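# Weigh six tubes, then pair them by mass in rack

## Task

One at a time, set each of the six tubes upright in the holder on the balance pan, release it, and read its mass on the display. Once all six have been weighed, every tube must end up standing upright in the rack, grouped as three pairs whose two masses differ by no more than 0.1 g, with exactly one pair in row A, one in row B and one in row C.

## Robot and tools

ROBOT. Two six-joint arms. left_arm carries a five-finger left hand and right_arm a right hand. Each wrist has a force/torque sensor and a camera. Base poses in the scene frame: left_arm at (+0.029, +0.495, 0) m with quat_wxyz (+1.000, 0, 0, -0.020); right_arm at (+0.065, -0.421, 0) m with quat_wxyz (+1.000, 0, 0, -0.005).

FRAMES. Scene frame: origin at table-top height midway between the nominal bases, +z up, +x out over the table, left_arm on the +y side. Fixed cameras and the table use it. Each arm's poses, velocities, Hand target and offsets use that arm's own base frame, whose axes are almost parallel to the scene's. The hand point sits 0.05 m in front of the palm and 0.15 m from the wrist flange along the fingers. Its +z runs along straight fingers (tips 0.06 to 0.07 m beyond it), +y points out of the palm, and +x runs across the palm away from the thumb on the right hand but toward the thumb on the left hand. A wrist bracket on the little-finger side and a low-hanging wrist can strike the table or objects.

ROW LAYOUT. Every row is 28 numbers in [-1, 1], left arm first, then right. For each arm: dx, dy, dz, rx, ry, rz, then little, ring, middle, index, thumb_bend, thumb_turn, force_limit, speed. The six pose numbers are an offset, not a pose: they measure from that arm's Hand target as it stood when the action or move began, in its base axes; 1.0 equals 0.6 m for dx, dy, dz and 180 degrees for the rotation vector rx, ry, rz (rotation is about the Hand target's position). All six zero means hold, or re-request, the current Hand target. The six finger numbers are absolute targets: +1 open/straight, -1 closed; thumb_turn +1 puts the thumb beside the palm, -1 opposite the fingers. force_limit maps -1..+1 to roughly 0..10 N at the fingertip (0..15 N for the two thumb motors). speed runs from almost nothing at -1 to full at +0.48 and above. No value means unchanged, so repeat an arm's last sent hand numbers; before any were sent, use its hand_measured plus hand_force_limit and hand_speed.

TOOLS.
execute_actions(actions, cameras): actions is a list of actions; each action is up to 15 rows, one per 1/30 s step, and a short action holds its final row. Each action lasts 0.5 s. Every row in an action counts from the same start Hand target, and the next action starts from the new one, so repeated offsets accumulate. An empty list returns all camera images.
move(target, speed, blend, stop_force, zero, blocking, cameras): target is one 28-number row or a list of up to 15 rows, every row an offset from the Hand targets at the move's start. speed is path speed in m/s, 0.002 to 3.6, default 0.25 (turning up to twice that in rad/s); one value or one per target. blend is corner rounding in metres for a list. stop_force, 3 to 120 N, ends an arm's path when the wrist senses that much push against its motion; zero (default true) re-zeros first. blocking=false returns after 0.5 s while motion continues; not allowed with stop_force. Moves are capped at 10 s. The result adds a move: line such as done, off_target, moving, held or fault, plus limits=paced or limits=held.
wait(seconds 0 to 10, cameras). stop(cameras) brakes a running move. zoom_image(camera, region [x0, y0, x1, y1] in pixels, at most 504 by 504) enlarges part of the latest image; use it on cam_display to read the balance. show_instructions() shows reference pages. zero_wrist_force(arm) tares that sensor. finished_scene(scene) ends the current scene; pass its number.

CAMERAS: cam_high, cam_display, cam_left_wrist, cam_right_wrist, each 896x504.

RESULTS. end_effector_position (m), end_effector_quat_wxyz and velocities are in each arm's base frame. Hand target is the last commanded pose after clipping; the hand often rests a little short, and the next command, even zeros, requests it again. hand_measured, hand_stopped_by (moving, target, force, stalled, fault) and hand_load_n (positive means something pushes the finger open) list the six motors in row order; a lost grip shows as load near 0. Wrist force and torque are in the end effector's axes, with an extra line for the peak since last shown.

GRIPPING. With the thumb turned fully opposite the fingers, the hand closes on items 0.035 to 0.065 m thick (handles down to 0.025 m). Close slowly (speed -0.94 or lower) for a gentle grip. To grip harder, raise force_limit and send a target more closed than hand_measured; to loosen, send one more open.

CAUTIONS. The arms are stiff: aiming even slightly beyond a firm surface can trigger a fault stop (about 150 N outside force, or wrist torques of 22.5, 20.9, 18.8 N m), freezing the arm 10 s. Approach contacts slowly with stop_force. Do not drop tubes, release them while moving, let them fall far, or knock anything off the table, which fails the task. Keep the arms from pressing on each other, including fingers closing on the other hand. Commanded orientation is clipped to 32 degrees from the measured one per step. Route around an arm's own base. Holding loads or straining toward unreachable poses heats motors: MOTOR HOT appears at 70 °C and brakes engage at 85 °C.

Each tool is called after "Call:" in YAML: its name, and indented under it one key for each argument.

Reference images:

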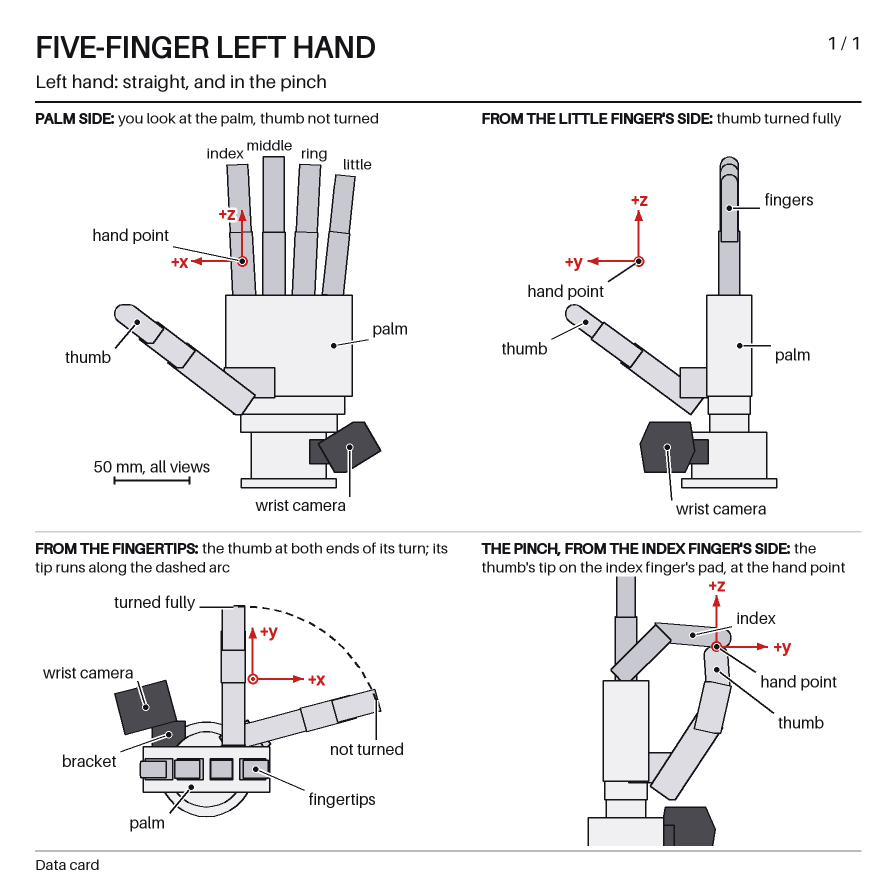

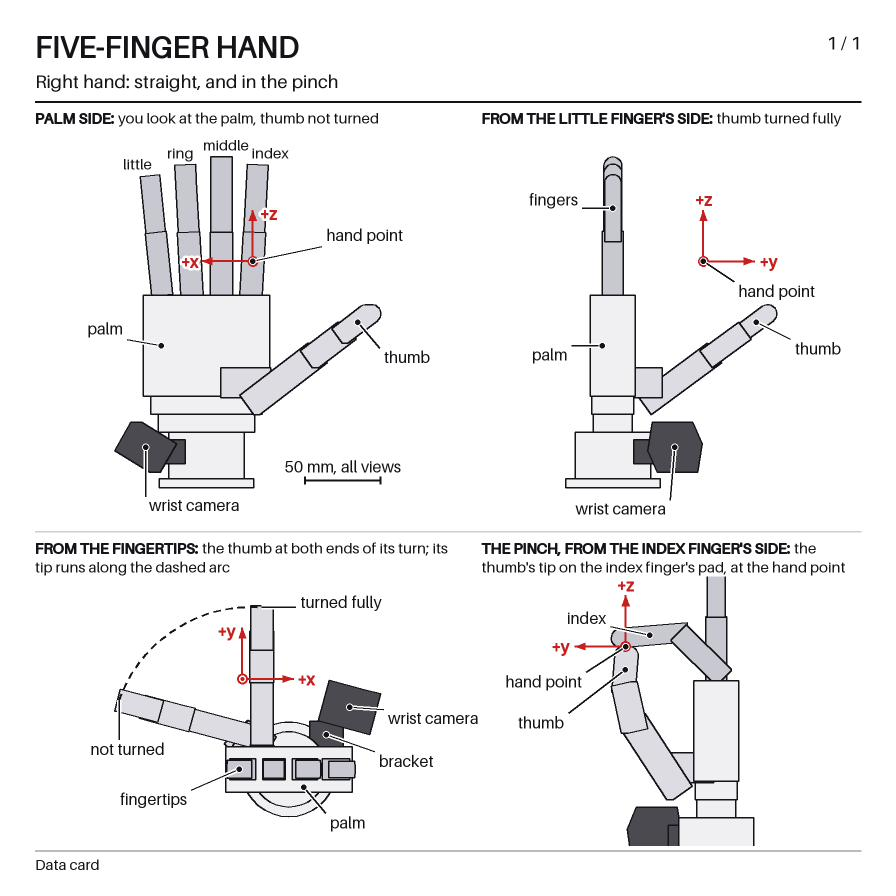

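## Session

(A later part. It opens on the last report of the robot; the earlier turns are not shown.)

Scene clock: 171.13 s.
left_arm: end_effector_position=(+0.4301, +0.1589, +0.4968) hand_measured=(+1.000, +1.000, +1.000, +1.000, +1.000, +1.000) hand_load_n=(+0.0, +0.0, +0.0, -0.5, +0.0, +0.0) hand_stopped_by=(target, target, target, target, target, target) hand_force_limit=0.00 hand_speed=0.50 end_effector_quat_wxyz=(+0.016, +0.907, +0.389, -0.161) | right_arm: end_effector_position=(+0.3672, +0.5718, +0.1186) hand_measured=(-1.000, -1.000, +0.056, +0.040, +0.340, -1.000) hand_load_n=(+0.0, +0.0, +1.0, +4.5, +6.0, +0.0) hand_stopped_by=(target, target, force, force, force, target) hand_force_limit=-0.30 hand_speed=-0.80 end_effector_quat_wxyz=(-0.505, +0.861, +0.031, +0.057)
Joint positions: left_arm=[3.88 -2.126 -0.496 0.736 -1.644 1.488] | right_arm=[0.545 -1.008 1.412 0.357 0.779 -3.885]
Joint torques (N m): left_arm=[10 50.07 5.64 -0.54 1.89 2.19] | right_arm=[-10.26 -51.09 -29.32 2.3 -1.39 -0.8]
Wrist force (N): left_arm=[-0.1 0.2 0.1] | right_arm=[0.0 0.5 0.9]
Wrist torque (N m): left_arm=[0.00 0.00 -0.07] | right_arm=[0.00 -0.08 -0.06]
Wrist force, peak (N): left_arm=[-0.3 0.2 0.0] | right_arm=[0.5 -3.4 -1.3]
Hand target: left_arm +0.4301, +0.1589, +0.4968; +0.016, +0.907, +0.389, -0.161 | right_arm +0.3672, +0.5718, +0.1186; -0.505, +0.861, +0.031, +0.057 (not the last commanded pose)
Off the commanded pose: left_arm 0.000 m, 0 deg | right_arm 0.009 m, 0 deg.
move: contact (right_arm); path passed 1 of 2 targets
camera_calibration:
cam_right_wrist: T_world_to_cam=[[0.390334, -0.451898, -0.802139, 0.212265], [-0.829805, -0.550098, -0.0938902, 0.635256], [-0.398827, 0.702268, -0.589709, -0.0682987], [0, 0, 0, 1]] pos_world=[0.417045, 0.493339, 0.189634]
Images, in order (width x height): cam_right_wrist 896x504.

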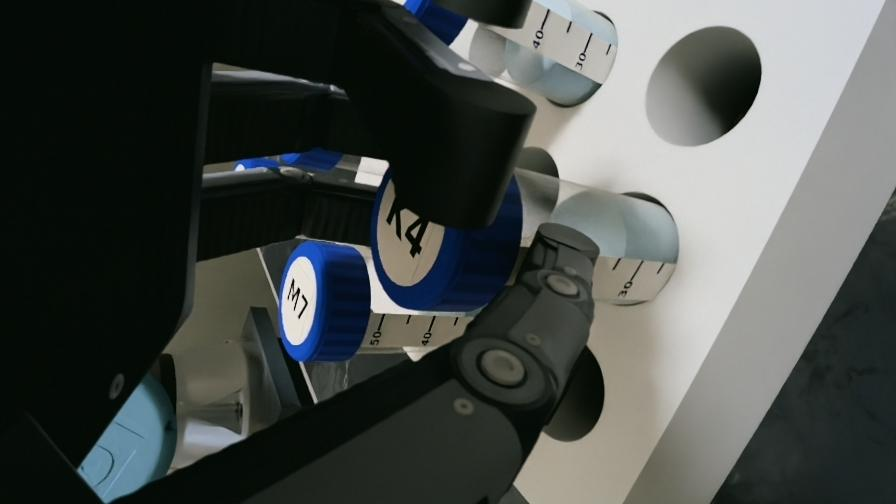

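Call:
move:
  target:
    - [0,0,0,0,0,0,1,1,1,1,1,1,0,0.5,0,0,0,0,0,0,-1,-1,0.35,0.35,1,-1,-0.3,0]
    - [0,0,0,0,0,0,1,1,1,1,1,1,0,0.5,0,0,0.1357,0,0,0,-1,-1,0.35,0.35,1,-1,-0.3,0]
    - [0,0,0,0,0,0,1,1,1,1,1,1,0,0.5,-0.0902,0.0653,0.1357,-0.0092,0.0419,0,-1,-1,0.35,0.35,1,-1,-0.3,0]
  speed: [0.1,0.15,0.25]
  blend: [0,0.02,0]
  cameras: ["cam_right_wrist"]

Scene clock: 178.10 s.
left_arm: end_effector_position=(+0.4301, +0.1589, +0.4968) hand_measured=(+1.000, +1.000, +1.000, +1.000, +1.000, +1.000) hand_load_n=(+0.0, +0.0, +0.0, +0.0, +0.0, +0.0) hand_stopped_by=(target, target, target, target, target, target) hand_force_limit=0.00 hand_speed=0.50 end_effector_quat_wxyz=(+0.016, +0.907, +0.389, -0.161) | right_arm: end_effector_position=(+0.3131, +0.6109, +0.2000) hand_measured=(-1.000, -1.000, +0.350, +0.350, +1.000, -1.000) hand_load_n=(+0.0, +0.0, +0.0, +0.0, +0.0, +0.0) hand_stopped_by=(target, target, target, target, target, target) hand_force_limit=-0.30 hand_speed=0.00 end_effector_quat_wxyz=(-0.493, +0.870, -0.001, +0.000)
Joint positions: left_arm=[3.88 -2.126 -0.496 0.736 -1.644 1.488] | right_arm=[0.647 -1.034 1.231 0.584 0.817 -3.736]
Joint torques (N m): left_arm=[8.68 48.99 5.24 -0.45 2.12 1.91] | right_arm=[12.45 -37.8 -29.63 2.3 0.82 1.16]
Wrist force (N): left_arm=[-0.1 0.2 0.2] | right_arm=[0.1 0.2 1.0]
Wrist torque (N m): left_arm=[0.00 -0.01 -0.07] | right_arm=[0.01 -0.11 -0.05]
Wrist force, peak (N): left_arm=[-0.2 0.4 -0.1] | right_arm=[-1.0 -0.3 1.5]
Hand target: left_arm +0.4301, +0.1589, +0.4968; +0.016, +0.907, +0.389, -0.161 | right_arm +0.3131, +0.6110, +0.2000; -0.493, +0.870, -0.001, +0.000
Off the commanded pose: left_arm 0.000 m, 0 deg | right_arm 0.000 m, 0 deg.
move: done
camera_calibration:
cam_right_wrist: T_world_to_cam=[[0.282623, -0.475506, -0.833078, 0.370749], [-0.833899, -0.551012, 0.0316067, 0.596323], [-0.474065, 0.68577, -0.552252, -0.0432257], [0, 0, 0, 1]] pos_world=[0.371999, 0.534517, 0.266143]
Images, in order (width x height): cam_right_wrist 896x504.

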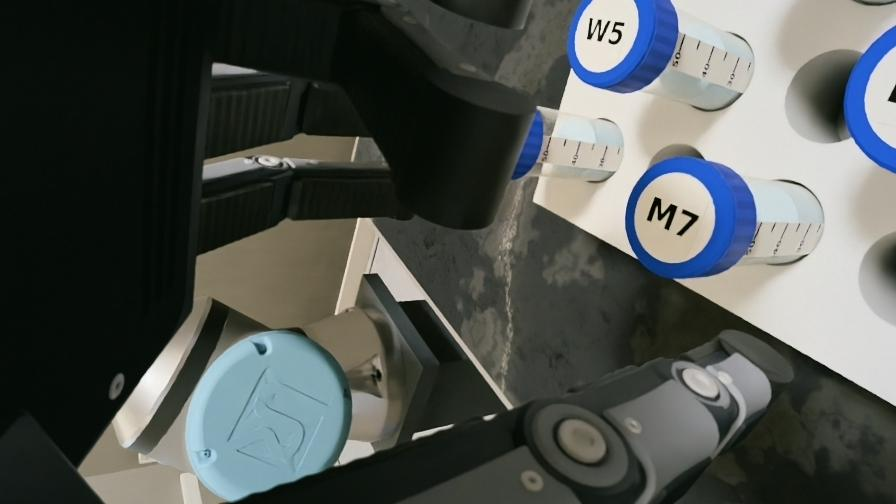

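Call:
move:
  target:
    - [0,0,0,0,0,0,1,1,1,1,1,1,0,0.5,0.0048,-0.0022,-0.1268,0,0,0,-1,-1,0.35,0.35,1,-1,-0.3,0]
    - [0,0,0,0,0,0,1,1,1,1,1,1,0,0.5,0.0048,-0.0022,-0.1268,0,0,0,-1,-1,0.08,0.08,1,-1,-0.7,-0.2]
  speed: 0.12
  cameras: []

Call:
move:
  target:
    - [0,0,0,0,0,0,1,1,1,1,1,1,0,0.5,0,0,0,0,0,0,-1,-1,0.08,0.08,-0.3,-1,-0.7,-0.5]
    - [0,0,0,0,0,0,1,1,1,1,1,1,0,0.5,0,0,0,0,0,0,-1,-1,-0.06,-0.06,-0.3,-1,-0.7,-0.7]
    - [0,0,0,0,0,0,1,1,1,1,1,1,0,0.5,0,0,0,0,0,0,-1,-1,-0.07,-0.07,-0.32,-1,-0.3,-0.8]
  speed: 0.1
  cameras: ["cam_right_wrist"]

Scene clock: 191.10 s.
left_arm: end_effector_position=(+0.4301, +0.1589, +0.4968) hand_measured=(+1.000, +1.000, +1.000, +1.000, +1.000, +1.000) hand_load_n=(+0.0, +0.0, +0.0, +0.0, +0.0, +0.0) hand_stopped_by=(target, target, target, target, target, target) hand_force_limit=0.00 hand_speed=0.50 end_effector_quat_wxyz=(+0.016, +0.907, +0.389, -0.161) | right_arm: end_effector_position=(+0.3160, +0.6097, +0.1239) hand_measured=(-1.000, -1.000, +0.080, +0.080, +1.000, -1.000) hand_load_n=(+0.0, +0.0, +0.0, +0.0, +0.0, +0.0) hand_stopped_by=(target, target, target, target, target, target) hand_force_limit=-0.70 hand_speed=-0.20 end_effector_quat_wxyz=(-0.493, +0.870, -0.001, +0.000)
Joint positions: left_arm=[3.88 -2.126 -0.496 0.736 -1.644 1.488] | right_arm=[0.642 -0.979 1.346 0.418 0.814 -3.741]
Joint torques (N m): left_arm=[8.84 49.84 5.72 -0.95 2.17 1.71] | right_arm=[-14.98 -37.65 -7.95 -0.46 -1.88 0.75]
Wrist force (N): left_arm=[0.2 0.1 0.1] | right_arm=[0.3 0.1 1.0]
Wrist torque (N m): left_arm=[-0.02 -0.05 -0.05] | right_arm=[0.00 -0.14 -0.04]
Wrist force, peak (N): left_arm=[-0.4 0.2 -0.2] | right_arm=[0.4 1.0 1.4]
Hand target: left_arm +0.4301, +0.1589, +0.4968; +0.016, +0.907, +0.389, -0.161 | right_arm +0.3160, +0.6097, +0.1239; -0.493, +0.870, -0.001, +0.000
Off the commanded pose: left_arm 0.000 m, 0 deg | right_arm 0.000 m, 0 deg.
move: done
No camera images: "cameras" was empty.

Scene clock: 193.27 s.
left_arm: end_effector_position=(+0.4301, +0.1589, +0.4968) hand_measured=(+1.000, +1.000, +1.000, +1.000, +1.000, +1.000) hand_load_n=(+0.0, +0.0, +0.0, +0.0, +0.0, +0.0) hand_stopped_by=(target, target, target, target, target, target) hand_force_limit=0.00 hand_speed=0.50 end_effector_quat_wxyz=(+0.016, +0.907, +0.389, -0.161) | right_arm: end_effector_position=(+0.3160, +0.6097, +0.1239) hand_measured=(-1.000, -1.000, +0.064, +0.040, +0.366, -1.000) hand_load_n=(+0.0, +0.0, +4.0, +2.0, +6.0, +0.5) hand_stopped_by=(target, target, force, force, force, target) hand_force_limit=-0.30 hand_speed=-0.80 end_effector_quat_wxyz=(-0.493, +0.870, -0.001, +0.000)
Joint positions: left_arm=[3.88 -2.126 -0.496 0.736 -1.644 1.488] | right_arm=[0.642 -0.979 1.346 0.418 0.814 -3.741]
Joint torques (N m): left_arm=[8.65 49.74 5.71 -0.6 1.97 1.92] | right_arm=[-13.32 -40.21 -15.12 -0.48 0.51 0.61]
Wrist force (N): left_arm=[-0.2 0.0 0.1] | right_arm=[0.4 0.3 2.1]
Wrist torque (N m): left_arm=[-0.02 0.00 -0.07] | right_arm=[0.04 -0.16 -0.04]
Wrist force, peak (N): left_arm=[-0.4 0.2 -0.1] | right_arm=[0.4 0.3 2.2]
Hand target: left_arm +0.4301, +0.1589, +0.4968; +0.016, +0.907, +0.389, -0.161 | right_arm +0.3160, +0.6097, +0.1239; -0.493, +0.870, -0.001, +0.000
Off the commanded pose: left_arm 0.000 m, 0 deg | right_arm 0.000 m, 0 deg.
move: done
camera_calibration:
cam_right_wrist: T_world_to_cam=[[0.282575, -0.475584, -0.833049, 0.305996], [-0.833897, -0.551009, 0.0317065, 0.600326], [-0.474097, 0.685717, -0.552289, -0.0829864], [0, 0, 0, 1]] pos_world=[0.374799, 0.533217, 0.190043]
Images, in order (width x height): cam_right_wrist 896x504.

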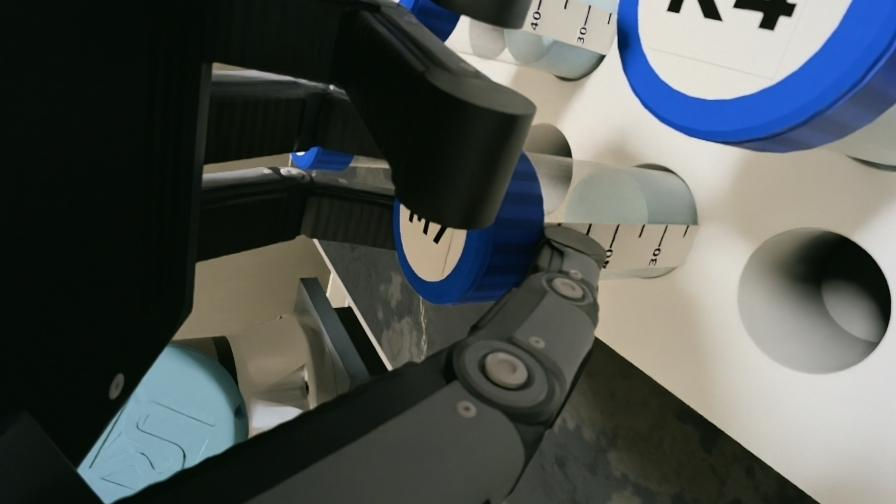

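Call:
move:
  target:
    - [0,0,0,0,0,0,1,1,1,1,1,1,0,0.5,0,0,0.22,0,0,0,-1,-1,-0.07,-0.07,-0.32,-1,-0.3,-0.8]
    - [0,0,0,0,0,0,1,1,1,1,1,1,0,0.5,0.1167,-0.6262,0.2933,0,0,0,-1,-1,-0.07,-0.07,-0.32,-1,-0.3,-0.8]
    - [0,0,0,0,0,0,1,1,1,1,1,1,0,0.5,0.1167,-0.6262,0.23,0,0,0,-1,-1,-0.07,-0.07,-0.32,-1,-0.3,-0.8]
  speed: [0.15,0.25,0.1]
  blend: [0.01,0.01,0]
  cameras: ["cam_right_wrist"]

Call:
zoom_image:
  camera: "cam_right_wrist"
  region: [500, 80, 896, 340]

Scene clock: 203.40 s.
left_arm: end_effector_position=(+0.4301, +0.1589, +0.4968) hand_measured=(+1.000, +1.000, +1.000, +1.000, +1.000, +1.000) hand_load_n=(-0.5, +0.0, +0.0, +0.0, +0.0, +0.0) hand_stopped_by=(target, target, target, target, target, target) hand_force_limit=0.00 hand_speed=0.50 end_effector_quat_wxyz=(+0.016, +0.907, +0.389, -0.161) | right_arm: end_effector_position=(+0.3860, +0.2339, +0.2619) hand_measured=(-1.000, -1.000, +0.064, +0.040, +0.364, -1.000) hand_load_n=(+0.0, +0.0, +2.0, +1.0, +3.5, +0.0) hand_stopped_by=(target, target, force, force, force, target) hand_force_limit=-0.30 hand_speed=-0.80 end_effector_quat_wxyz=(-0.493, +0.870, -0.001, +0.000)
Joint positions: left_arm=[3.88 -2.126 -0.496 0.736 -1.644 1.488] | right_arm=[-0.204 -1.253 1.662 1.487 0.573 -5.092]
Joint torques (N m): left_arm=[8.26 49.14 5.69 -0.58 2.12 1.57] | right_arm=[-14.6 -24.23 -4.5 0.67 -3.28 -1.39]
Wrist force (N): left_arm=[-0.2 0.2 0.0] | right_arm=[0.0 0.5 1.4]
Wrist torque (N m): left_arm=[0.01 0.00 -0.07] | right_arm=[-0.03 -0.09 0.09]
Wrist force, peak (N): left_arm=[-0.3 0.3 0.0] | right_arm=[0.2 1.9 2.3]
Hand target: left_arm +0.4301, +0.1589, +0.4968; +0.016, +0.907, +0.389, -0.161 | right_arm +0.3860, +0.2339, +0.2619; -0.493, +0.870, -0.001, +0.000
Off the commanded pose: left_arm 0.000 m, 0 deg | right_arm 0.000 m, 0 deg.
move: done
camera_calibration:
cam_right_wrist: T_world_to_cam=[[0.282615, -0.475558, -0.833051, 0.222478], [-0.833883, -0.551032, 0.031667, 0.447319], [-0.474097, 0.685717, -0.55229, 0.284041], [0, 0, 0, 1]] pos_world=[0.444799, 0.157517, 0.328043]
Images, in order (width x height): cam_right_wrist 896x504.

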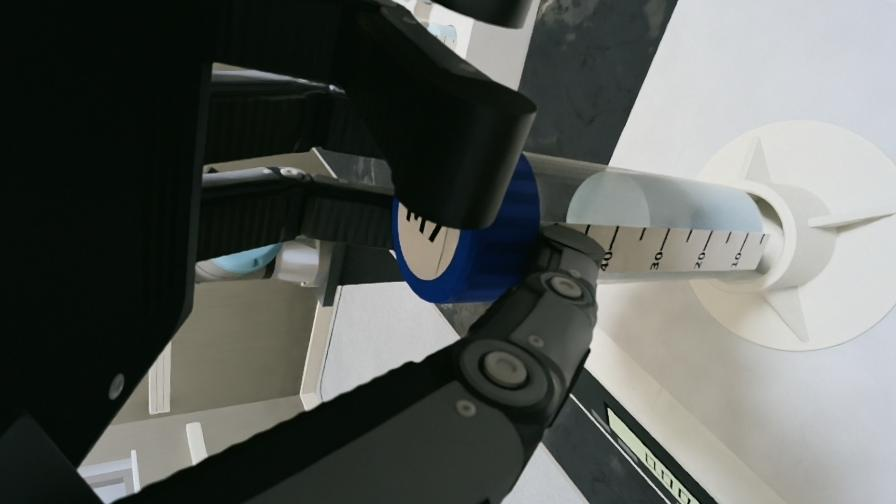

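Scaled by 1.273 from the camera's 896x504 image, which has a finer 1280x720 frame.

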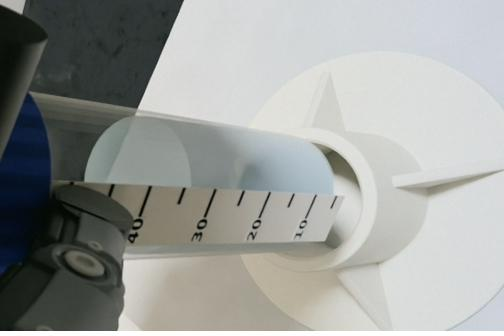

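Call:
move:
  target:
    - [0,0,0,0,0,0,1,1,1,1,1,1,0,0.5,-0.0003,-0.0025,-0.01,0,0,0,-1,-1,-0.07,-0.07,-0.32,-1,-0.3,-0.8]
    - [0,0,0,0,0,0,1,1,1,1,1,1,0,0.5,-0.0003,-0.0025,-0.085,0,0,0,-1,-1,-0.07,-0.07,-0.32,-1,-0.3,-0.8]
  speed: 0.035
  stop_force: 3
  cameras: ["cam_right_wrist"]

Call:
move:
  target:
    - [0,0,0,0,0,0,1,1,1,1,1,1,0,0.5,0,0,0,0,0,0,-1,-1,0.8,0.8,1,-1,-0.3,0]
    - [0,0,0,0,0,0,1,1,1,1,1,1,0,0.5,0.0,0,0.125,0,0,0,-1,-1,0.8,0.8,1,-1,-0.3,0]
  speed: 0.12
  cameras: ["cam_display","cam_right_wrist"]

Call:
zoom_image:
  camera: "cam_display"
  region: [290, 20, 600, 340]

Scene clock: 216.57 s.
left_arm: end_effector_position=(+0.4301, +0.1589, +0.4968) hand_measured=(+1.000, +1.000, +1.000, +1.000, +1.000, +1.000) hand_load_n=(-0.5, +0.0, +0.0, +0.0, +0.0, +0.0) hand_stopped_by=(target, target, target, target, target, target) hand_force_limit=0.00 hand_speed=0.50 end_effector_quat_wxyz=(+0.016, +0.907, +0.389, -0.161) | right_arm: end_effector_position=(+0.3858, +0.2324, +0.2109) hand_measured=(-1.000, -1.000, +0.064, +0.040, +0.364, -1.000) hand_load_n=(+0.0, +0.5, +1.0, +0.0, +1.0, +0.5) hand_stopped_by=(target, target, force, force, force, target) hand_force_limit=-0.30 hand_speed=-0.80 end_effector_quat_wxyz=(-0.493, +0.870, -0.001, +0.000)
Joint positions: left_arm=[3.88 -2.126 -0.496 0.736 -1.644 1.488] | right_arm=[-0.207 -1.199 1.733 1.367 0.574 -5.098]
Joint torques (N m): left_arm=[8.49 49.06 5.67 -0.92 2.01 1.63] | right_arm=[-4.79 -24.91 -2.51 0.77 -1.85 0.63]
Wrist force (N): left_arm=[-0.1 0.1 0.2] | right_arm=[0.4 -0.9 1.0]
Wrist torque (N m): left_arm=[-0.02 0.00 -0.06] | right_arm=[-0.07 -0.11 0.08]
Wrist force, peak (N): left_arm=[-0.3 0.3 0.2] | right_arm=[0.3 -1.0 1.6]
Hand target: left_arm +0.4301, +0.1589, +0.4968; +0.016, +0.907, +0.389, -0.161 | right_arm +0.3858, +0.2324, +0.2109; -0.493, +0.870, -0.001, +0.000
Off the commanded pose: left_arm 0.000 m, 0 deg | right_arm 0.000 m, 0 deg.
move: done
camera_calibration:
cam_right_wrist: T_world_to_cam=[[0.282575, -0.475584, -0.833049, 0.179329], [-0.833897, -0.551009, 0.0317065, 0.448016], [-0.474097, 0.685717, -0.552289, 0.256855], [0, 0, 0, 1]] pos_world=[0.444699, 0.156017, 0.277043]
Images, in order (width x height): cam_right_wrist 896x504.

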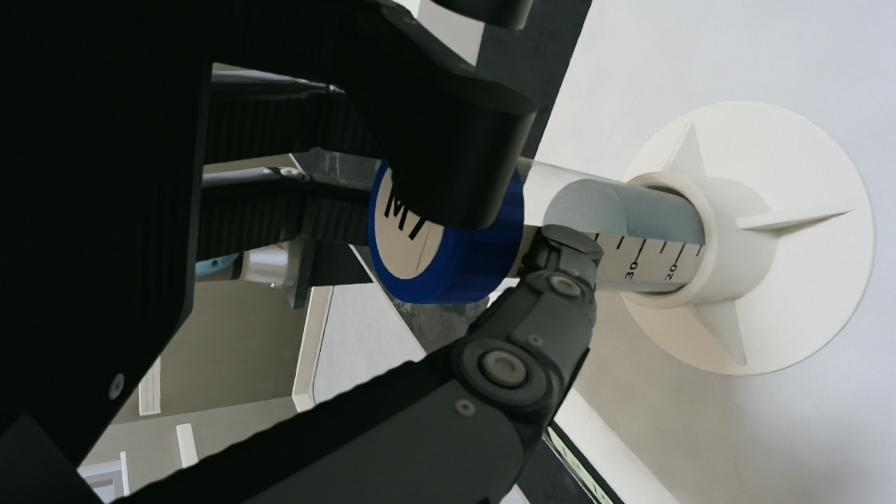

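Scene clock: 218.43 s.
left_arm: end_effector_position=(+0.4301, +0.1589, +0.4968) hand_measured=(+1.000, +1.000, +1.000, +1.000, +1.000, +1.000) hand_load_n=(+0.0, +0.0, +0.0, +0.0, +0.0, +0.0) hand_stopped_by=(target, target, target, target, target, target) hand_force_limit=0.00 hand_speed=0.50 end_effector_quat_wxyz=(+0.016, +0.907, +0.389, -0.161) | right_arm: end_effector_position=(+0.3858, +0.2325, +0.2859) hand_measured=(-1.000, -1.000, +0.800, +0.800, +1.000, -1.000) hand_load_n=(+0.0, +0.5, +0.0, +0.0, +0.0, +0.0) hand_stopped_by=(target, target, target, target, target, target) hand_force_limit=-0.30 hand_speed=0.00 end_effector_quat_wxyz=(-0.493, +0.870, -0.001, +0.000)
Joint positions: left_arm=[3.88 -2.126 -0.496 0.736 -1.644 1.488] | right_arm=[-0.207 -1.275 1.627 1.549 0.574 -5.098]
Joint torques (N m): left_arm=[8.06 47.77 5.75 -0.63 2.12 1.44] | right_arm=[-13.99 -37.67 -28.64 4.39 0.37 -0.84]
Wrist force (N): left_arm=[-0.2 0.3 -0.1] | right_arm=[0.0 0.0 1.3]
Wrist torque (N m): left_arm=[0.02 0.01 -0.07] | right_arm=[-0.06 -0.08 0.08]
Wrist force, peak (N): left_arm=[-0.3 0.2 0.0] | right_arm=[0.1 1.0 1.6]
Hand target: left_arm +0.4301, +0.1589, +0.4968; +0.016, +0.907, +0.389, -0.161 | right_arm +0.3858, +0.2324, +0.2859; -0.493, +0.870, -0.001, +0.000
Off the commanded pose: left_arm 0.000 m, 0 deg | right_arm 0.000 m, 0 deg.
move: done
camera_calibration:
cam_right_wrist: T_world_to_cam=[[0.282735, -0.475452, -0.83307, 0.241688], [-0.833798, -0.551165, 0.0315805, 0.445721], [-0.474175, 0.685684, -0.552265, 0.298184], [0, 0, 0, 1]] pos_world=[0.444699, 0.156117, 0.351943]
Images, in order (width x height): cam_display 896x504, cam_right_wrist 896x504.

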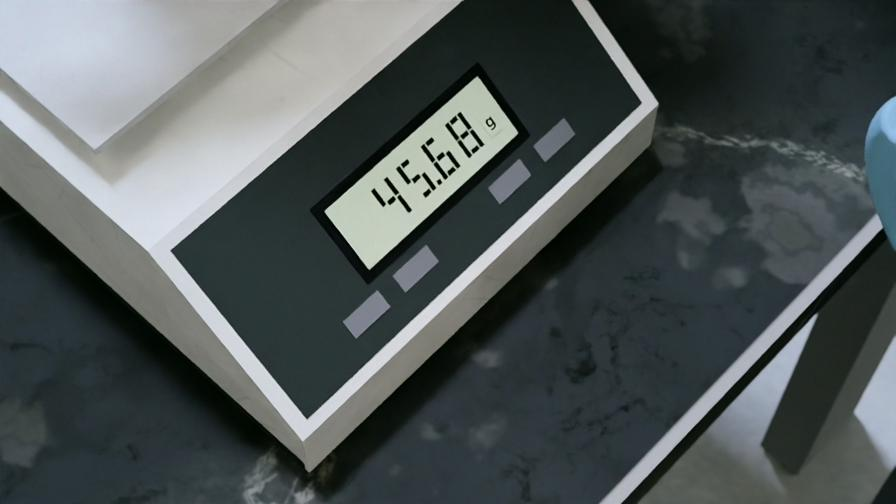

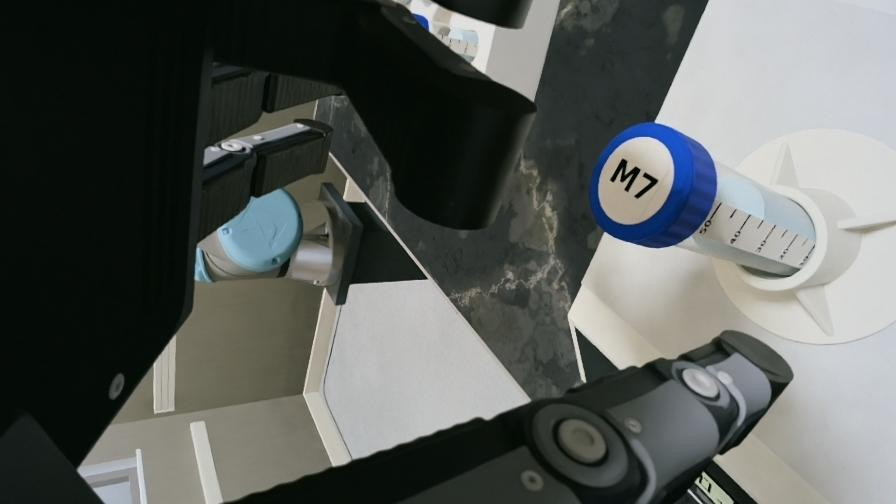

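Scaled by 1.575 from the camera's 896x504 image, which has a finer 1280x720 frame.

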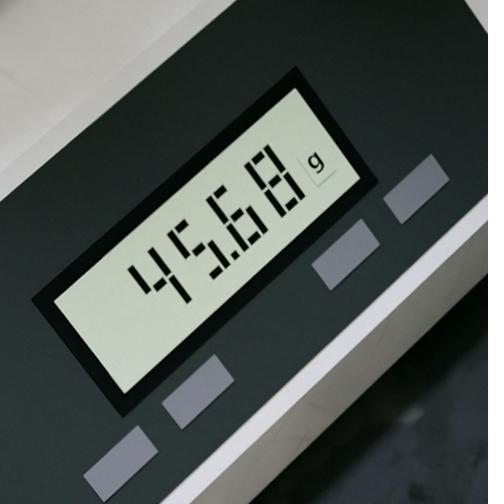

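Call:
move:
  target:
    - [0,0,0,0,0,0,1,1,1,1,1,1,0,0.5,0.0122,0.0052,-0.03,0,0,0,-1,-1,0.8,0.8,1,-1,-0.3,0]
    - [0,0,0,0,0,0,1,1,1,1,1,1,0,0.5,0.0122,0.0052,-0.1198,0,0,0,-1,-1,0.8,0.8,1,-1,-0.3,0]
    - [0,0,0,0,0,0,1,1,1,1,1,1,0,0.5,0.0122,0.0052,-0.1198,0,0,0,-1,-1,0.08,0.08,1,-1,-0.6,-0.2]
  speed: 0.12
  blend: [0.005,0,0]
  cameras: []

Call:
move:
  target:
    - [0,0,0,0,0,0,1,1,1,1,1,1,0,0.5,0,0,0,0,0,0,-1,-1,0.08,0.08,-0.3,-1,-0.7,-0.5]
    - [0,0,0,0,0,0,1,1,1,1,1,1,0,0.5,0,0,0,0,0,0,-1,-1,-0.06,-0.06,-0.3,-1,-0.7,-0.7]
    - [0,0,0,0,0,0,1,1,1,1,1,1,0,0.5,0,0,0,0,0,0,-1,-1,-0.07,-0.07,-0.32,-1,-0.3,-0.8]
  speed: 0.08
  cameras: []

Call:
move:
  target: [0,0,0,0,0,0,1,1,1,1,1,1,0,0.5,0,0,0.129,0,0,0,-1,-1,-0.07,-0.07,-0.32,-1,-0.3,-0.8]
  speed: 0.12
  cameras: ["cam_right_wrist"]

Call:
zoom_image:
  camera: "cam_right_wrist"
  region: [580, 190, 760, 350]

Scene clock: 234.20 s.
left_arm: end_effector_position=(+0.4301, +0.1589, +0.4968) hand_measured=(+1.000, +1.000, +1.000, +1.000, +1.000, +1.000) hand_load_n=(+0.0, +0.0, +0.0, +0.0, +0.0, +0.0) hand_stopped_by=(target, target, target, target, target, target) hand_force_limit=0.00 hand_speed=0.50 end_effector_quat_wxyz=(+0.016, +0.907, +0.389, -0.161) | right_arm: end_effector_position=(+0.3931, +0.2356, +0.2140) hand_measured=(-1.000, -1.000, +0.080, +0.080, +1.000, -1.000) hand_load_n=(+0.0, +0.0, +0.0, +0.0, +0.0, +0.0) hand_stopped_by=(target, target, target, target, target, target) hand_force_limit=-0.60 hand_speed=-0.20 end_effector_quat_wxyz=(-0.493, +0.870, -0.001, +0.000)
Joint positions: left_arm=[3.88 -2.126 -0.496 0.736 -1.644 1.488] | right_arm=[-0.196 -1.187 1.702 1.37 0.57 -5.078]
Joint torques (N m): left_arm=[6.79 47.39 6.25 -0.8 2.09 1.38] | right_arm=[12.86 -26.45 -5.31 1.43 -1.8 1.25]
Wrist force (N): left_arm=[-0.2 0.1 0.1] | right_arm=[0.4 -0.1 1.1]
Wrist torque (N m): left_arm=[0.00 0.00 -0.06] | right_arm=[-0.05 -0.12 -0.03]
Wrist force, peak (N): left_arm=[-0.1 0.3 0.3] | right_arm=[0.3 0.6 1.5]
Hand target: left_arm +0.4301, +0.1589, +0.4968; +0.016, +0.907, +0.389, -0.161 | right_arm +0.3931, +0.2356, +0.2140; -0.493, +0.870, -0.001, +0.000
Off the commanded pose: left_arm 0.000 m, 0 deg | right_arm 0.000 m, 0 deg.
move: done
No camera images: "cameras" was empty.

Scene clock: 236.40 s.
left_arm: end_effector_position=(+0.4301, +0.1589, +0.4968) hand_measured=(+1.000, +1.000, +1.000, +1.000, +1.000, +1.000) hand_load_n=(+0.0, +0.0, +0.0, +0.0, +0.0, +0.0) hand_stopped_by=(target, target, target, target, target, target) hand_force_limit=0.00 hand_speed=0.50 end_effector_quat_wxyz=(+0.016, +0.907, +0.389, -0.161) | right_arm: end_effector_position=(+0.3931, +0.2356, +0.2140) hand_measured=(-1.000, -1.000, +0.064, +0.030, +0.340, -1.000) hand_load_n=(+0.0, +0.0, +3.5, +4.0, +8.0, +0.0) hand_stopped_by=(target, target, force, force, force, target) hand_force_limit=-0.30 hand_speed=-0.80 end_effector_quat_wxyz=(-0.493, +0.870, -0.001, +0.000)
Joint positions: left_arm=[3.88 -2.126 -0.496 0.736 -1.644 1.488] | right_arm=[-0.196 -1.187 1.702 1.37 0.57 -5.078]
Joint torques (N m): left_arm=[7.16 48.19 4.59 -1.17 2.04 1.41] | right_arm=[10.2 -27.29 -9.78 3.81 0.32 1.19]
Wrist force (N): left_arm=[-0.1 0.0 0.0] | right_arm=[0.1 0.3 1.3]
Wrist torque (N m): left_arm=[-0.02 0.00 -0.06] | right_arm=[-0.03 -0.11 -0.02]
Wrist force, peak (N): left_arm=[-0.3 0.1 0.1] | right_arm=[0.3 0.4 1.7]
Hand target: left_arm +0.4301, +0.1589, +0.4968; +0.016, +0.907, +0.389, -0.161 | right_arm +0.3931, +0.2356, +0.2140; -0.493, +0.870, -0.001, +0.000
Off the commanded pose: left_arm 0.000 m, 0 deg | right_arm 0.000 m, 0 deg.
move: done
No camera images: "cameras" was empty.

Scene clock: 237.53 s.
left_arm: end_effector_position=(+0.4301, +0.1589, +0.4968) hand_measured=(+1.000, +1.000, +1.000, +1.000, +1.000, +1.000) hand_load_n=(+0.0, +0.0, +0.0, +0.0, +0.0, +0.0) hand_stopped_by=(target, target, target, target, target, target) hand_force_limit=0.00 hand_speed=0.50 end_effector_quat_wxyz=(+0.016, +0.907, +0.389, -0.161) | right_arm: end_effector_position=(+0.3931, +0.2356, +0.2914) hand_measured=(-1.000, -1.000, +0.064, +0.030, +0.340, -1.000) hand_load_n=(+0.0, +0.0, +3.5, +4.0, +7.5, -0.5) hand_stopped_by=(target, target, force, force, force, target) hand_force_limit=-0.30 hand_speed=-0.80 end_effector_quat_wxyz=(-0.493, +0.870, -0.001, +0.000)
Joint positions: left_arm=[3.88 -2.126 -0.496 0.736 -1.644 1.488] | right_arm=[-0.196 -1.261 1.59 1.556 0.57 -5.078]
Joint torques (N m): left_arm=[6.06 48.04 5.42 -0.7 2.18 1.49] | right_arm=[-13.96 -39.39 -28.07 4.02 0.23 -0.73]
Wrist force (N): left_arm=[-0.2 0.0 -0.2] | right_arm=[0.1 0.3 1.5]
Wrist torque (N m): left_arm=[0.00 0.00 -0.07] | right_arm=[-0.05 -0.09 -0.04]
Wrist force, peak (N): left_arm=[-0.4 0.1 0.1] | right_arm=[0.1 1.7 1.8]
Hand target: left_arm +0.4301, +0.1589, +0.4968; +0.016, +0.907, +0.389, -0.161 | right_arm +0.3931, +0.2356, +0.2914; -0.493, +0.870, -0.001, +0.000
Off the commanded pose: left_arm 0.000 m, 0 deg | right_arm 0.000 m, 0 deg.
move: done
camera_calibration:
cam_right_wrist: T_world_to_cam=[[0.282695, -0.475478, -0.833069, 0.245701], [-0.833812, -0.551143, 0.0316201, 0.453331], [-0.474175, 0.685684, -0.552264, 0.302557], [0, 0, 0, 1]] pos_world=[0.451999, 0.159217, 0.357443]
Images, in order (width x height): cam_right_wrist 896x504.

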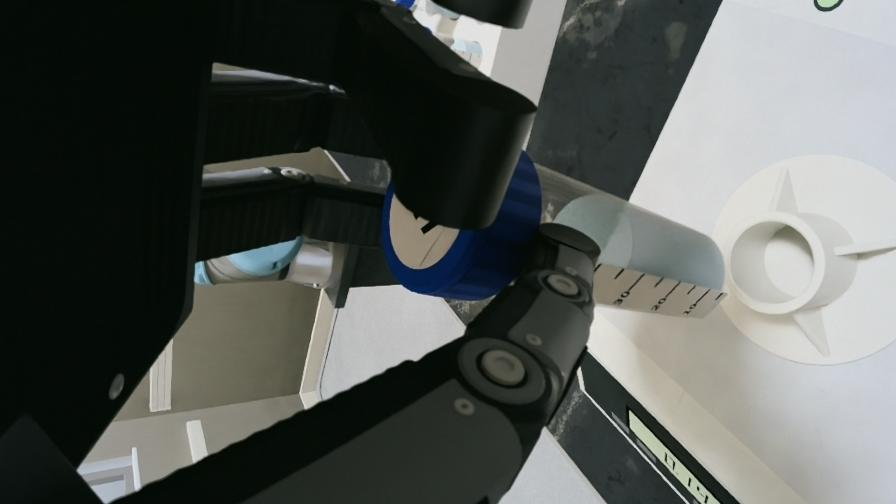

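Scaled by 2.800 from the camera's 896x504 image, which has a finer 1280x720 frame.

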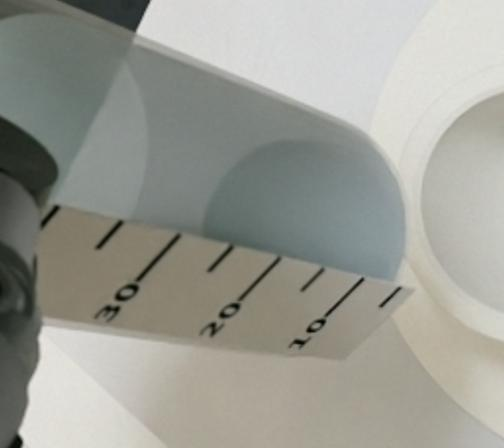

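Call:
move:
  target:
    - [0,0,0,0,0,0,1,1,1,1,1,1,0,0.5,-0.134,0.625,0.0,0.0111,-0.0638,0,-1,-1,-0.07,-0.07,-0.32,-1,-0.3,-0.8]
    - [0,0,0,0,0,0,1,1,1,1,1,1,0,0.5,-0.134,0.625,-0.1607,0.0111,-0.0638,0,-1,-1,-0.07,-0.07,-0.32,-1,-0.3,-0.8]
  speed: [0.25,0.12]
  blend: [0.01,0]
  cameras: ["cam_right_wrist"]

Call:
zoom_image:
  camera: "cam_right_wrist"
  region: [500, 80, 896, 340]

Scene clock: 260.47 s.
left_arm: end_effector_position=(+0.4301, +0.1589, +0.4968) hand_measured=(+1.000, +1.000, +1.000, +1.000, +1.000, +1.000) hand_load_n=(+0.0, +0.0, +0.0, +0.0, +0.0, +0.0) hand_stopped_by=(target, target, target, target, target, target) hand_force_limit=0.00 hand_speed=0.50 end_effector_quat_wxyz=(+0.016, +0.907, +0.389, -0.161) | right_arm: end_effector_position=(+0.3127, +0.6106, +0.1951) hand_measured=(-1.000, -1.000, +0.064, +0.030, +0.340, -1.000) hand_load_n=(+0.0, +0.0, +3.5, +4.0, +7.5, +0.0) hand_stopped_by=(target, target, force, force, force, target) hand_force_limit=-0.30 hand_speed=-0.80 end_effector_quat_wxyz=(-0.506, +0.857, +0.048, +0.087)
Joint positions: left_arm=[3.88 -2.126 -0.496 0.736 -1.644 1.488] | right_arm=[0.68 -1.125 1.37 0.4 0.905 -3.803]
Joint torques (N m): left_arm=[8.3 48.92 5.65 -0.97 1.91 1.23] | right_arm=[12.92 -33.74 -7.7 -1.17 0.8 1.33]
Wrist force (N): left_arm=[-0.1 0.1 0.0] | right_arm=[-0.6 0.8 1.1]
Wrist torque (N m): left_arm=[0.00 -0.02 -0.06] | right_arm=[0.06 -0.02 -0.10]
Wrist force, peak (N): left_arm=[-0.3 0.2 0.4] | right_arm=[-0.7 -1.2 1.9]
Hand target: left_arm +0.4301, +0.1589, +0.4968; +0.016, +0.907, +0.389, -0.161 | right_arm +0.3127, +0.6106, +0.1950; -0.506, +0.857, +0.048, +0.087
Off the commanded pose: left_arm 0.000 m, 0 deg | right_arm 0.000 m, 0 deg.
move: done
camera_calibration:
cam_right_wrist: T_world_to_cam=[[0.444518, -0.447334, -0.776077, 0.287594], [-0.821517, -0.54896, -0.154122, 0.627061], [-0.357091, 0.70607, -0.611515, -0.0833324], [0, 0, 0, 1]] pos_world=[0.357543, 0.531721, 0.26888]
Images, in order (width x height): cam_right_wrist 896x504.

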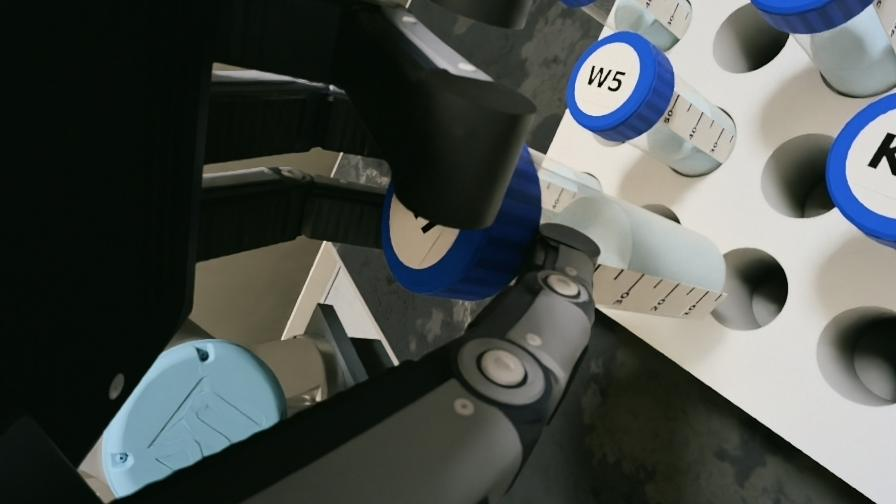

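Scaled by 1.273 from the camera's 896x504 image, which has a finer 1280x720 frame.

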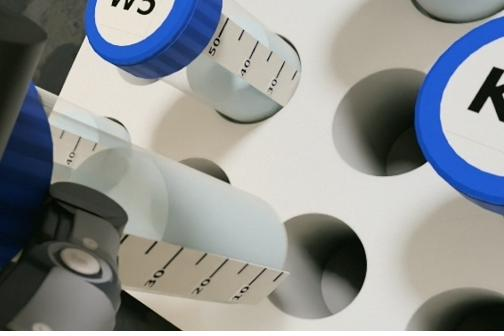

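Call:
wait:
  seconds: 0.1
  cameras: ["cam_right_wrist"]

Call:
zoom_image:
  camera: "cam_right_wrist"
  region: [500, 80, 896, 340]

Scene clock: 285.23 s.
left_arm: end_effector_position=(+0.4301, +0.1589, +0.4968) hand_measured=(+1.000, +1.000, +1.000, +1.000, +1.000, +1.000) hand_load_n=(+0.0, -0.5, +0.0, +0.0, +0.0, +0.0) hand_stopped_by=(target, target, target, target, target, target) hand_force_limit=0.00 hand_speed=0.50 end_effector_quat_wxyz=(+0.016, +0.907, +0.389, -0.161) | right_arm: end_effector_position=(+0.3127, +0.6106, +0.1950) hand_measured=(-1.000, -1.000, +0.064, +0.030, +0.340, -1.000) hand_load_n=(+0.0, +0.0, +3.5, +4.5, +7.5, -0.5) hand_stopped_by=(target, target, force, force, force, target) hand_force_limit=-0.30 hand_speed=-0.80 end_effector_quat_wxyz=(-0.506, +0.857, +0.048, +0.087)
Joint positions: left_arm=[3.88 -2.126 -0.496 0.736 -1.644 1.488] | right_arm=[0.68 -1.125 1.37 0.4 0.905 -3.803]
Joint torques (N m): left_arm=[6.46 47.37 5.9 -0.92 1.91 1.36] | right_arm=[13.64 -33.73 -7.64 -0.95 0.83 1.31]
Wrist force (N): left_arm=[-0.1 0.0 0.2] | right_arm=[-0.5 0.9 1.4]
Wrist torque (N m): left_arm=[-0.03 -0.01 -0.06] | right_arm=[0.06 -0.06 -0.09]
Wrist force, peak (N): left_arm=[-0.3 0.2 0.2] | right_arm=[-0.5 0.9 1.4]
Hand target: left_arm +0.4301, +0.1589, +0.4968; +0.016, +0.907, +0.389, -0.161 | right_arm +0.3127, +0.6106, +0.1950; -0.506, +0.857, +0.048, +0.087
Off the commanded pose: left_arm 0.000 m, 0 deg | right_arm 0.000 m, 0 deg.
wait: 0.10 s; at rest from the start
camera_calibration:
cam_right_wrist: T_world_to_cam=[[0.444454, -0.447376, -0.77609, 0.287565], [-0.821551, -0.548925, -0.154062, 0.627024], [-0.357092, 0.706071, -0.611514, -0.0833938], [0, 0, 0, 1]] pos_world=[0.357544, 0.531721, 0.26878]
Images, in order (width x height): cam_right_wrist 896x504.

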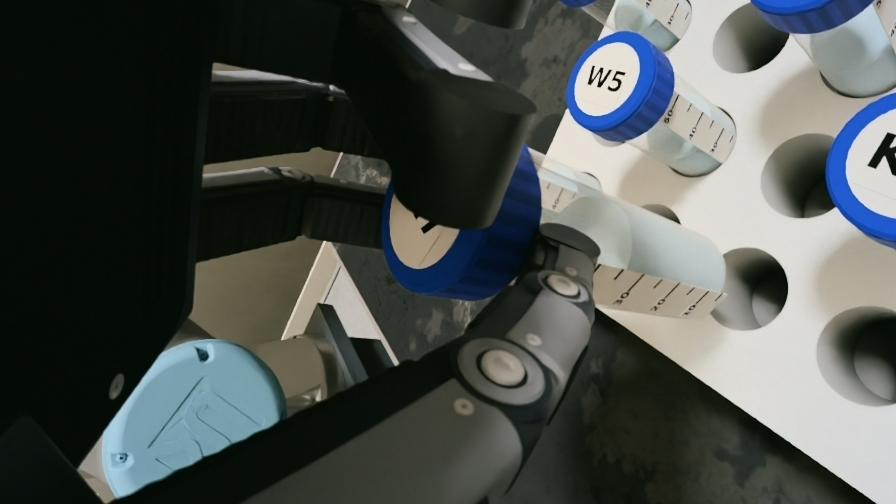

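Scaled by 1.273 from the camera's 896x504 image, which has a finer 1280x720 frame.

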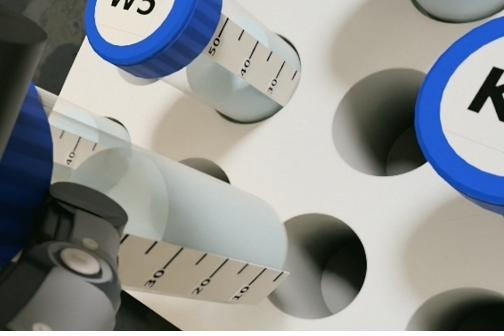

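Call:
move:
  target:
    - [0,0,0,0,0,0,1,1,1,1,1,1,0,0.5,-0.0005,-0.0015,-0.01,0,0,0,-1,-1,-0.07,-0.07,-0.32,-1,-0.3,-0.8]
    - [0,0,0,0,0,0,1,1,1,1,1,1,0,0.5,-0.0005,-0.0015,-0.142,0,0,0,-1,-1,-0.07,-0.07,-0.32,-1,-0.3,-0.8]
  speed: 0.05
  stop_force: 3.5

Scene clock: 307.43 s.
left_arm: end_effector_position=(+0.4301, +0.1589, +0.4968) hand_measured=(+1.000, +1.000, +1.000, +1.000, +1.000, +1.000) hand_load_n=(+0.0, +0.0, +0.0, +0.0, +0.0, +0.0) hand_stopped_by=(target, target, target, target, target, target) hand_force_limit=0.00 hand_speed=0.50 end_effector_quat_wxyz=(+0.016, +0.907, +0.389, -0.161) | right_arm: end_effector_position=(+0.3124, +0.6096, +0.1166) hand_measured=(-1.000, -1.000, +0.064, +0.028, +0.340, -1.000) hand_load_n=(+0.0, +0.0, +2.5, +3.0, +5.0, +0.0) hand_stopped_by=(target, target, force, force, force, target) hand_force_limit=-0.30 hand_speed=-0.80 end_effector_quat_wxyz=(-0.506, +0.857, +0.048, +0.087)
Joint positions: left_arm=[3.88 -2.126 -0.496 0.736 -1.644 1.488] | right_arm=[0.679 -1.066 1.492 0.22 0.904 -3.804]
Joint torques (N m): left_arm=[6.21 49.53 6.67 -1.3 2.05 1.32] | right_arm=[-11.65 -49.05 -29.39 1.88 0.78 0.55]
Wrist force (N): left_arm=[0.1 0.2 0.2] | right_arm=[-0.2 0.7 0.9]
Wrist torque (N m): left_arm=[0.00 -0.04 -0.05] | right_arm=[0.06 -0.08 -0.07]
Wrist force, peak (N): left_arm=[-0.3 0.4 0.0] | right_arm=[0.3 -3.9 -0.8]
Hand target: left_arm +0.4301, +0.1589, +0.4968; +0.016, +0.907, +0.389, -0.161 | right_arm +0.3124, +0.6096, +0.1166; -0.506, +0.857, +0.048, +0.087 (not the last commanded pose)
Off the commanded pose: left_arm 0.000 m, 0 deg | right_arm 0.007 m, 0 deg.
move: contact (right_arm); path passed 1 of 2 targets

Call:
move:
  target:
    - [0,0,0,0,0,0,1,1,1,1,1,1,0,0.5,0,0,0,0,0,0,-1,-1,0.35,0.35,1,-1,-0.3,0]
    - [0,0,0,0,0,0,1,1,1,1,1,1,0,0.5,0,0,0.139,0,0,0,-1,-1,0.35,0.35,1,-1,-0.3,0]
    - [0,0,0,0,0,0,1,1,1,1,1,1,0,0.5,0.0677,0.0895,0.139,-0.0111,0.0638,0,-1,-1,0.35,0.35,1,-1,-0.3,0]
  speed: 0.3
  cameras: ["cam_right_wrist"]

Call:
zoom_image:
  camera: "cam_right_wrist"
  region: [400, 80, 896, 420]

Scene clock: 319.63 s.
left_arm: end_effector_position=(+0.4301, +0.1589, +0.4968) hand_measured=(+1.000, +1.000, +1.000, +1.000, +1.000, +1.000) hand_load_n=(+0.0, +0.0, +0.0, +0.0, +0.0, +0.0) hand_stopped_by=(target, target, target, target, target, target) hand_force_limit=0.00 hand_speed=0.50 end_effector_quat_wxyz=(+0.016, +0.907, +0.389, -0.161) | right_arm: end_effector_position=(+0.3530, +0.6633, +0.2000) hand_measured=(-1.000, -1.000, +0.350, +0.350, +1.000, -1.000) hand_load_n=(+0.0, +0.0, +0.0, +0.0, +0.0, +0.0) hand_stopped_by=(target, target, target, target, target, target) hand_force_limit=-0.30 hand_speed=0.00 end_effector_quat_wxyz=(-0.493, +0.870, -0.001, +0.000)
Joint positions: left_arm=[3.88 -2.126 -0.496 0.736 -1.644 1.488] | right_arm=[0.677 -0.859 0.942 0.68 0.838 -3.708]
Joint torques (N m): left_arm=[6.13 48.94 6.63 -1.3 1.97 1.19] | right_arm=[12.97 -44.37 -29.88 2.29 -2.6 -0.83]
Wrist force (N): left_arm=[-0.1 0.2 -0.1] | right_arm=[0.2 0.2 1.2]
Wrist torque (N m): left_arm=[0.01 -0.01 -0.06] | right_arm=[0.00 -0.11 -0.03]
Wrist force, peak (N): left_arm=[-0.4 0.1 0.1] | right_arm=[0.7 0.1 2.1]
Hand target: left_arm +0.4301, +0.1589, +0.4968; +0.016, +0.907, +0.389, -0.161 | right_arm +0.3530, +0.6633, +0.2000; -0.493, +0.870, -0.001, +0.000
Off the commanded pose: left_arm 0.000 m, 0 deg | right_arm 0.000 m, 0 deg.
move: done
camera_calibration:
cam_right_wrist: T_world_to_cam=[[0.282664, -0.475581, -0.833021, 0.384353], [-0.833837, -0.551101, 0.0316886, 0.658418], [-0.474149, 0.685646, -0.552333, -0.0600478], [0, 0, 0, 1]] pos_world=[0.411899, 0.586818, 0.266143]
Images, in order (width x height): cam_right_wrist 896x504.

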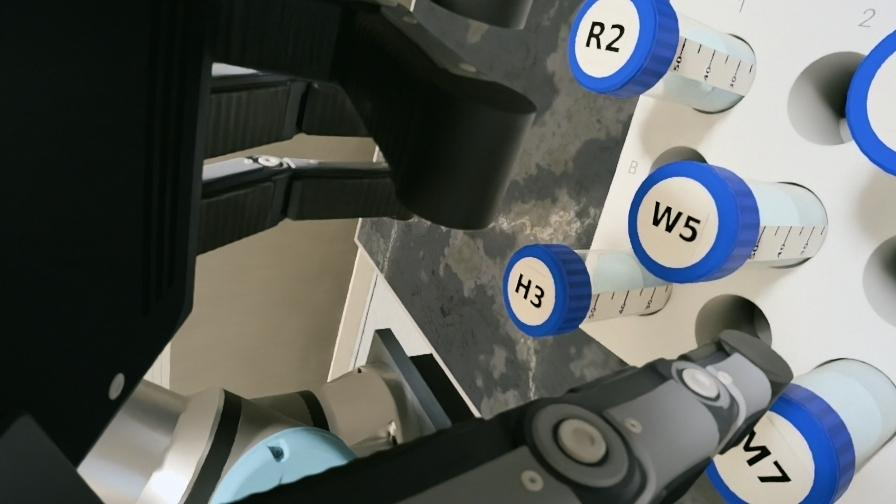

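Scaled by 1.016 from the camera's 896x504 image, which has a finer 1280x720 frame.

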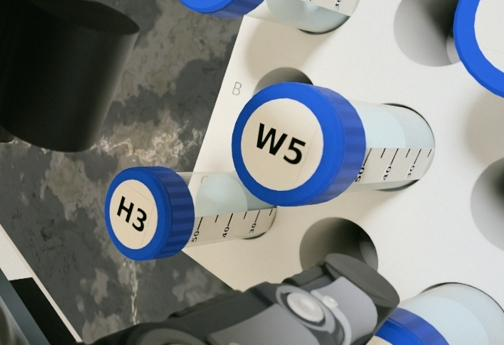

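Call:
move:
  target:
    - [0,0,0,0,0,0,1,1,1,1,1,1,0,0.5,0.0032,-0.0047,-0.03,0,0,0,-1,-1,0.35,0.35,1,-1,-0.3,0]
    - [0,0,0,0,0,0,1,1,1,1,1,1,0,0.5,0.0032,-0.0047,-0.1267,0,0,0,-1,-1,0.35,0.35,1,-1,-0.3,0]
    - [0,0,0,0,0,0,1,1,1,1,1,1,0,0.5,0.0032,-0.0047,-0.1267,0,0,0,-1,-1,0.08,0.08,1,-1,-0.7,-0.2]
  speed: 0.2
  blend: [0.005,0,0]

Call:
move:
  target:
    - [0,0,0,0,0,0,1,1,1,1,1,1,0,0.5,0,0,0,0,0,0,-1,-1,0.08,0.08,-0.3,-1,-0.7,-0.5]
    - [0,0,0,0,0,0,1,1,1,1,1,1,0,0.5,0,0,0,0,0,0,-1,-1,-0.06,-0.06,-0.3,-1,-0.7,-0.7]
    - [0,0,0,0,0,0,1,1,1,1,1,1,0,0.5,0,0,0,0,0,0,-1,-1,-0.07,-0.07,-0.32,-1,-0.3,-0.8]
  cameras: ["cam_right_wrist"]

Scene clock: 342.97 s.
left_arm: end_effector_position=(+0.4301, +0.1589, +0.4968) hand_measured=(+1.000, +1.000, +1.000, +1.000, +1.000, +1.000) hand_load_n=(+0.0, +0.0, +0.0, -0.5, +0.0, +0.0) hand_stopped_by=(target, target, target, target, target, target) hand_force_limit=0.00 hand_speed=0.50 end_effector_quat_wxyz=(+0.016, +0.907, +0.389, -0.161) | right_arm: end_effector_position=(+0.3550, +0.6605, +0.1240) hand_measured=(-1.000, -1.000, +0.080, +0.080, +1.000, -1.000) hand_load_n=(+0.0, +0.0, +0.0, +0.0, +0.0, +0.0) hand_stopped_by=(target, target, target, target, target, target) hand_force_limit=-0.70 hand_speed=-0.20 end_effector_quat_wxyz=(-0.493, +0.870, -0.001, +0.000)
Joint positions: left_arm=[3.88 -2.126 -0.496 0.736 -1.644 1.488] | right_arm=[0.671 -0.826 1.081 0.511 0.834 -3.713]
Joint torques (N m): left_arm=[5.91 48.54 7 -1.26 2.13 0.9] | right_arm=[-1.25 -44.54 -8.96 -0.34 0.62 0.63]
Wrist force (N): left_arm=[0.0 0.0 0.1] | right_arm=[0.1 0.3 1.3]
Wrist torque (N m): left_arm=[-0.03 -0.02 -0.06] | right_arm=[-0.02 -0.10 0.09]
Wrist force, peak (N): left_arm=[-0.1 0.4 -0.1] | right_arm=[0.2 1.4 1.9]
Hand target: left_arm +0.4301, +0.1589, +0.4968; +0.016, +0.907, +0.389, -0.161 | right_arm +0.3549, +0.6605, +0.1240; -0.493, +0.870, -0.001, +0.000
Off the commanded pose: left_arm 0.000 m, 0 deg | right_arm 0.000 m, 0 deg.
move: done

Scene clock: 345.13 s.
left_arm: end_effector_position=(+0.4301, +0.1589, +0.4968) hand_measured=(+1.000, +1.000, +1.000, +1.000, +1.000, +1.000) hand_load_n=(+0.0, +0.0, +0.0, +0.0, +0.0, +0.0) hand_stopped_by=(target, target, target, target, target, target) hand_force_limit=0.00 hand_speed=0.50 end_effector_quat_wxyz=(+0.016, +0.907, +0.389, -0.161) | right_arm: end_effector_position=(+0.3549, +0.6605, +0.1240) hand_measured=(-1.000, -1.000, +0.066, +0.056, +0.364, -1.000) hand_load_n=(+0.0, +0.0, +6.5, +3.0, +9.0, +0.5) hand_stopped_by=(target, target, force, force, force, target) hand_force_limit=-0.30 hand_speed=-0.80 end_effector_quat_wxyz=(-0.493, +0.870, -0.001, +0.000)
Joint positions: left_arm=[3.88 -2.126 -0.496 0.736 -1.644 1.488] | right_arm=[0.671 -0.826 1.081 0.511 0.834 -3.713]
Joint torques (N m): left_arm=[5.61 49.81 6.82 -1.26 1.84 0.88] | right_arm=[8.52 -46.61 -15.13 0.06 0.64 0.66]
Wrist force (N): left_arm=[-0.1 0.3 0.1] | right_arm=[0.1 0.7 1.4]
Wrist torque (N m): left_arm=[0.03 -0.02 -0.06] | right_arm=[-0.01 -0.10 0.09]
Wrist force, peak (N): left_arm=[-0.4 -0.2 -0.1] | right_arm=[0.1 0.9 1.7]
Hand target: left_arm +0.4301, +0.1589, +0.4968; +0.016, +0.907, +0.389, -0.161 | right_arm +0.3549, +0.6605, +0.1240; -0.493, +0.870, -0.001, +0.000
Off the commanded pose: left_arm 0.000 m, 0 deg | right_arm 0.000 m, 0 deg.
move: done
camera_calibration:
cam_right_wrist: T_world_to_cam=[[0.282617, -0.475659, -0.832992, 0.319152], [-0.833835, -0.551098, 0.0317884, 0.66085], [-0.474181, 0.685594, -0.552371, -0.0992089], [0, 0, 0, 1]] pos_world=[0.413799, 0.584018, 0.190043]
Images, in order (width x height): cam_right_wrist 896x504.

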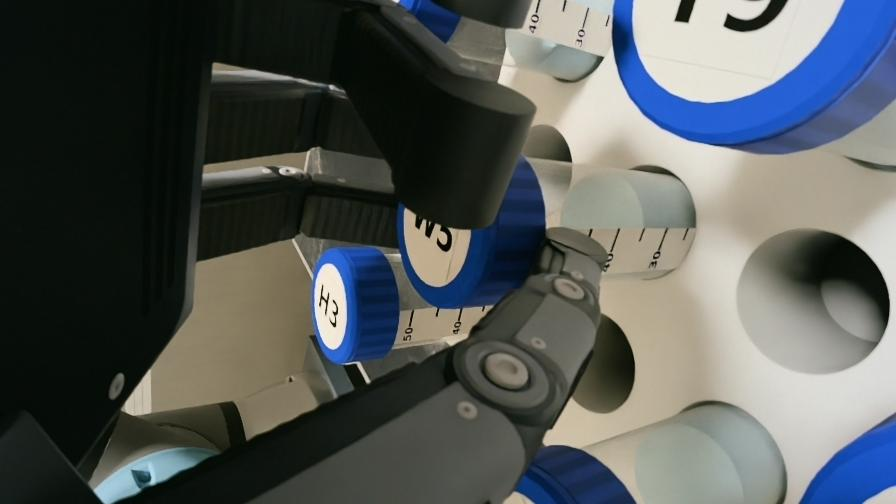

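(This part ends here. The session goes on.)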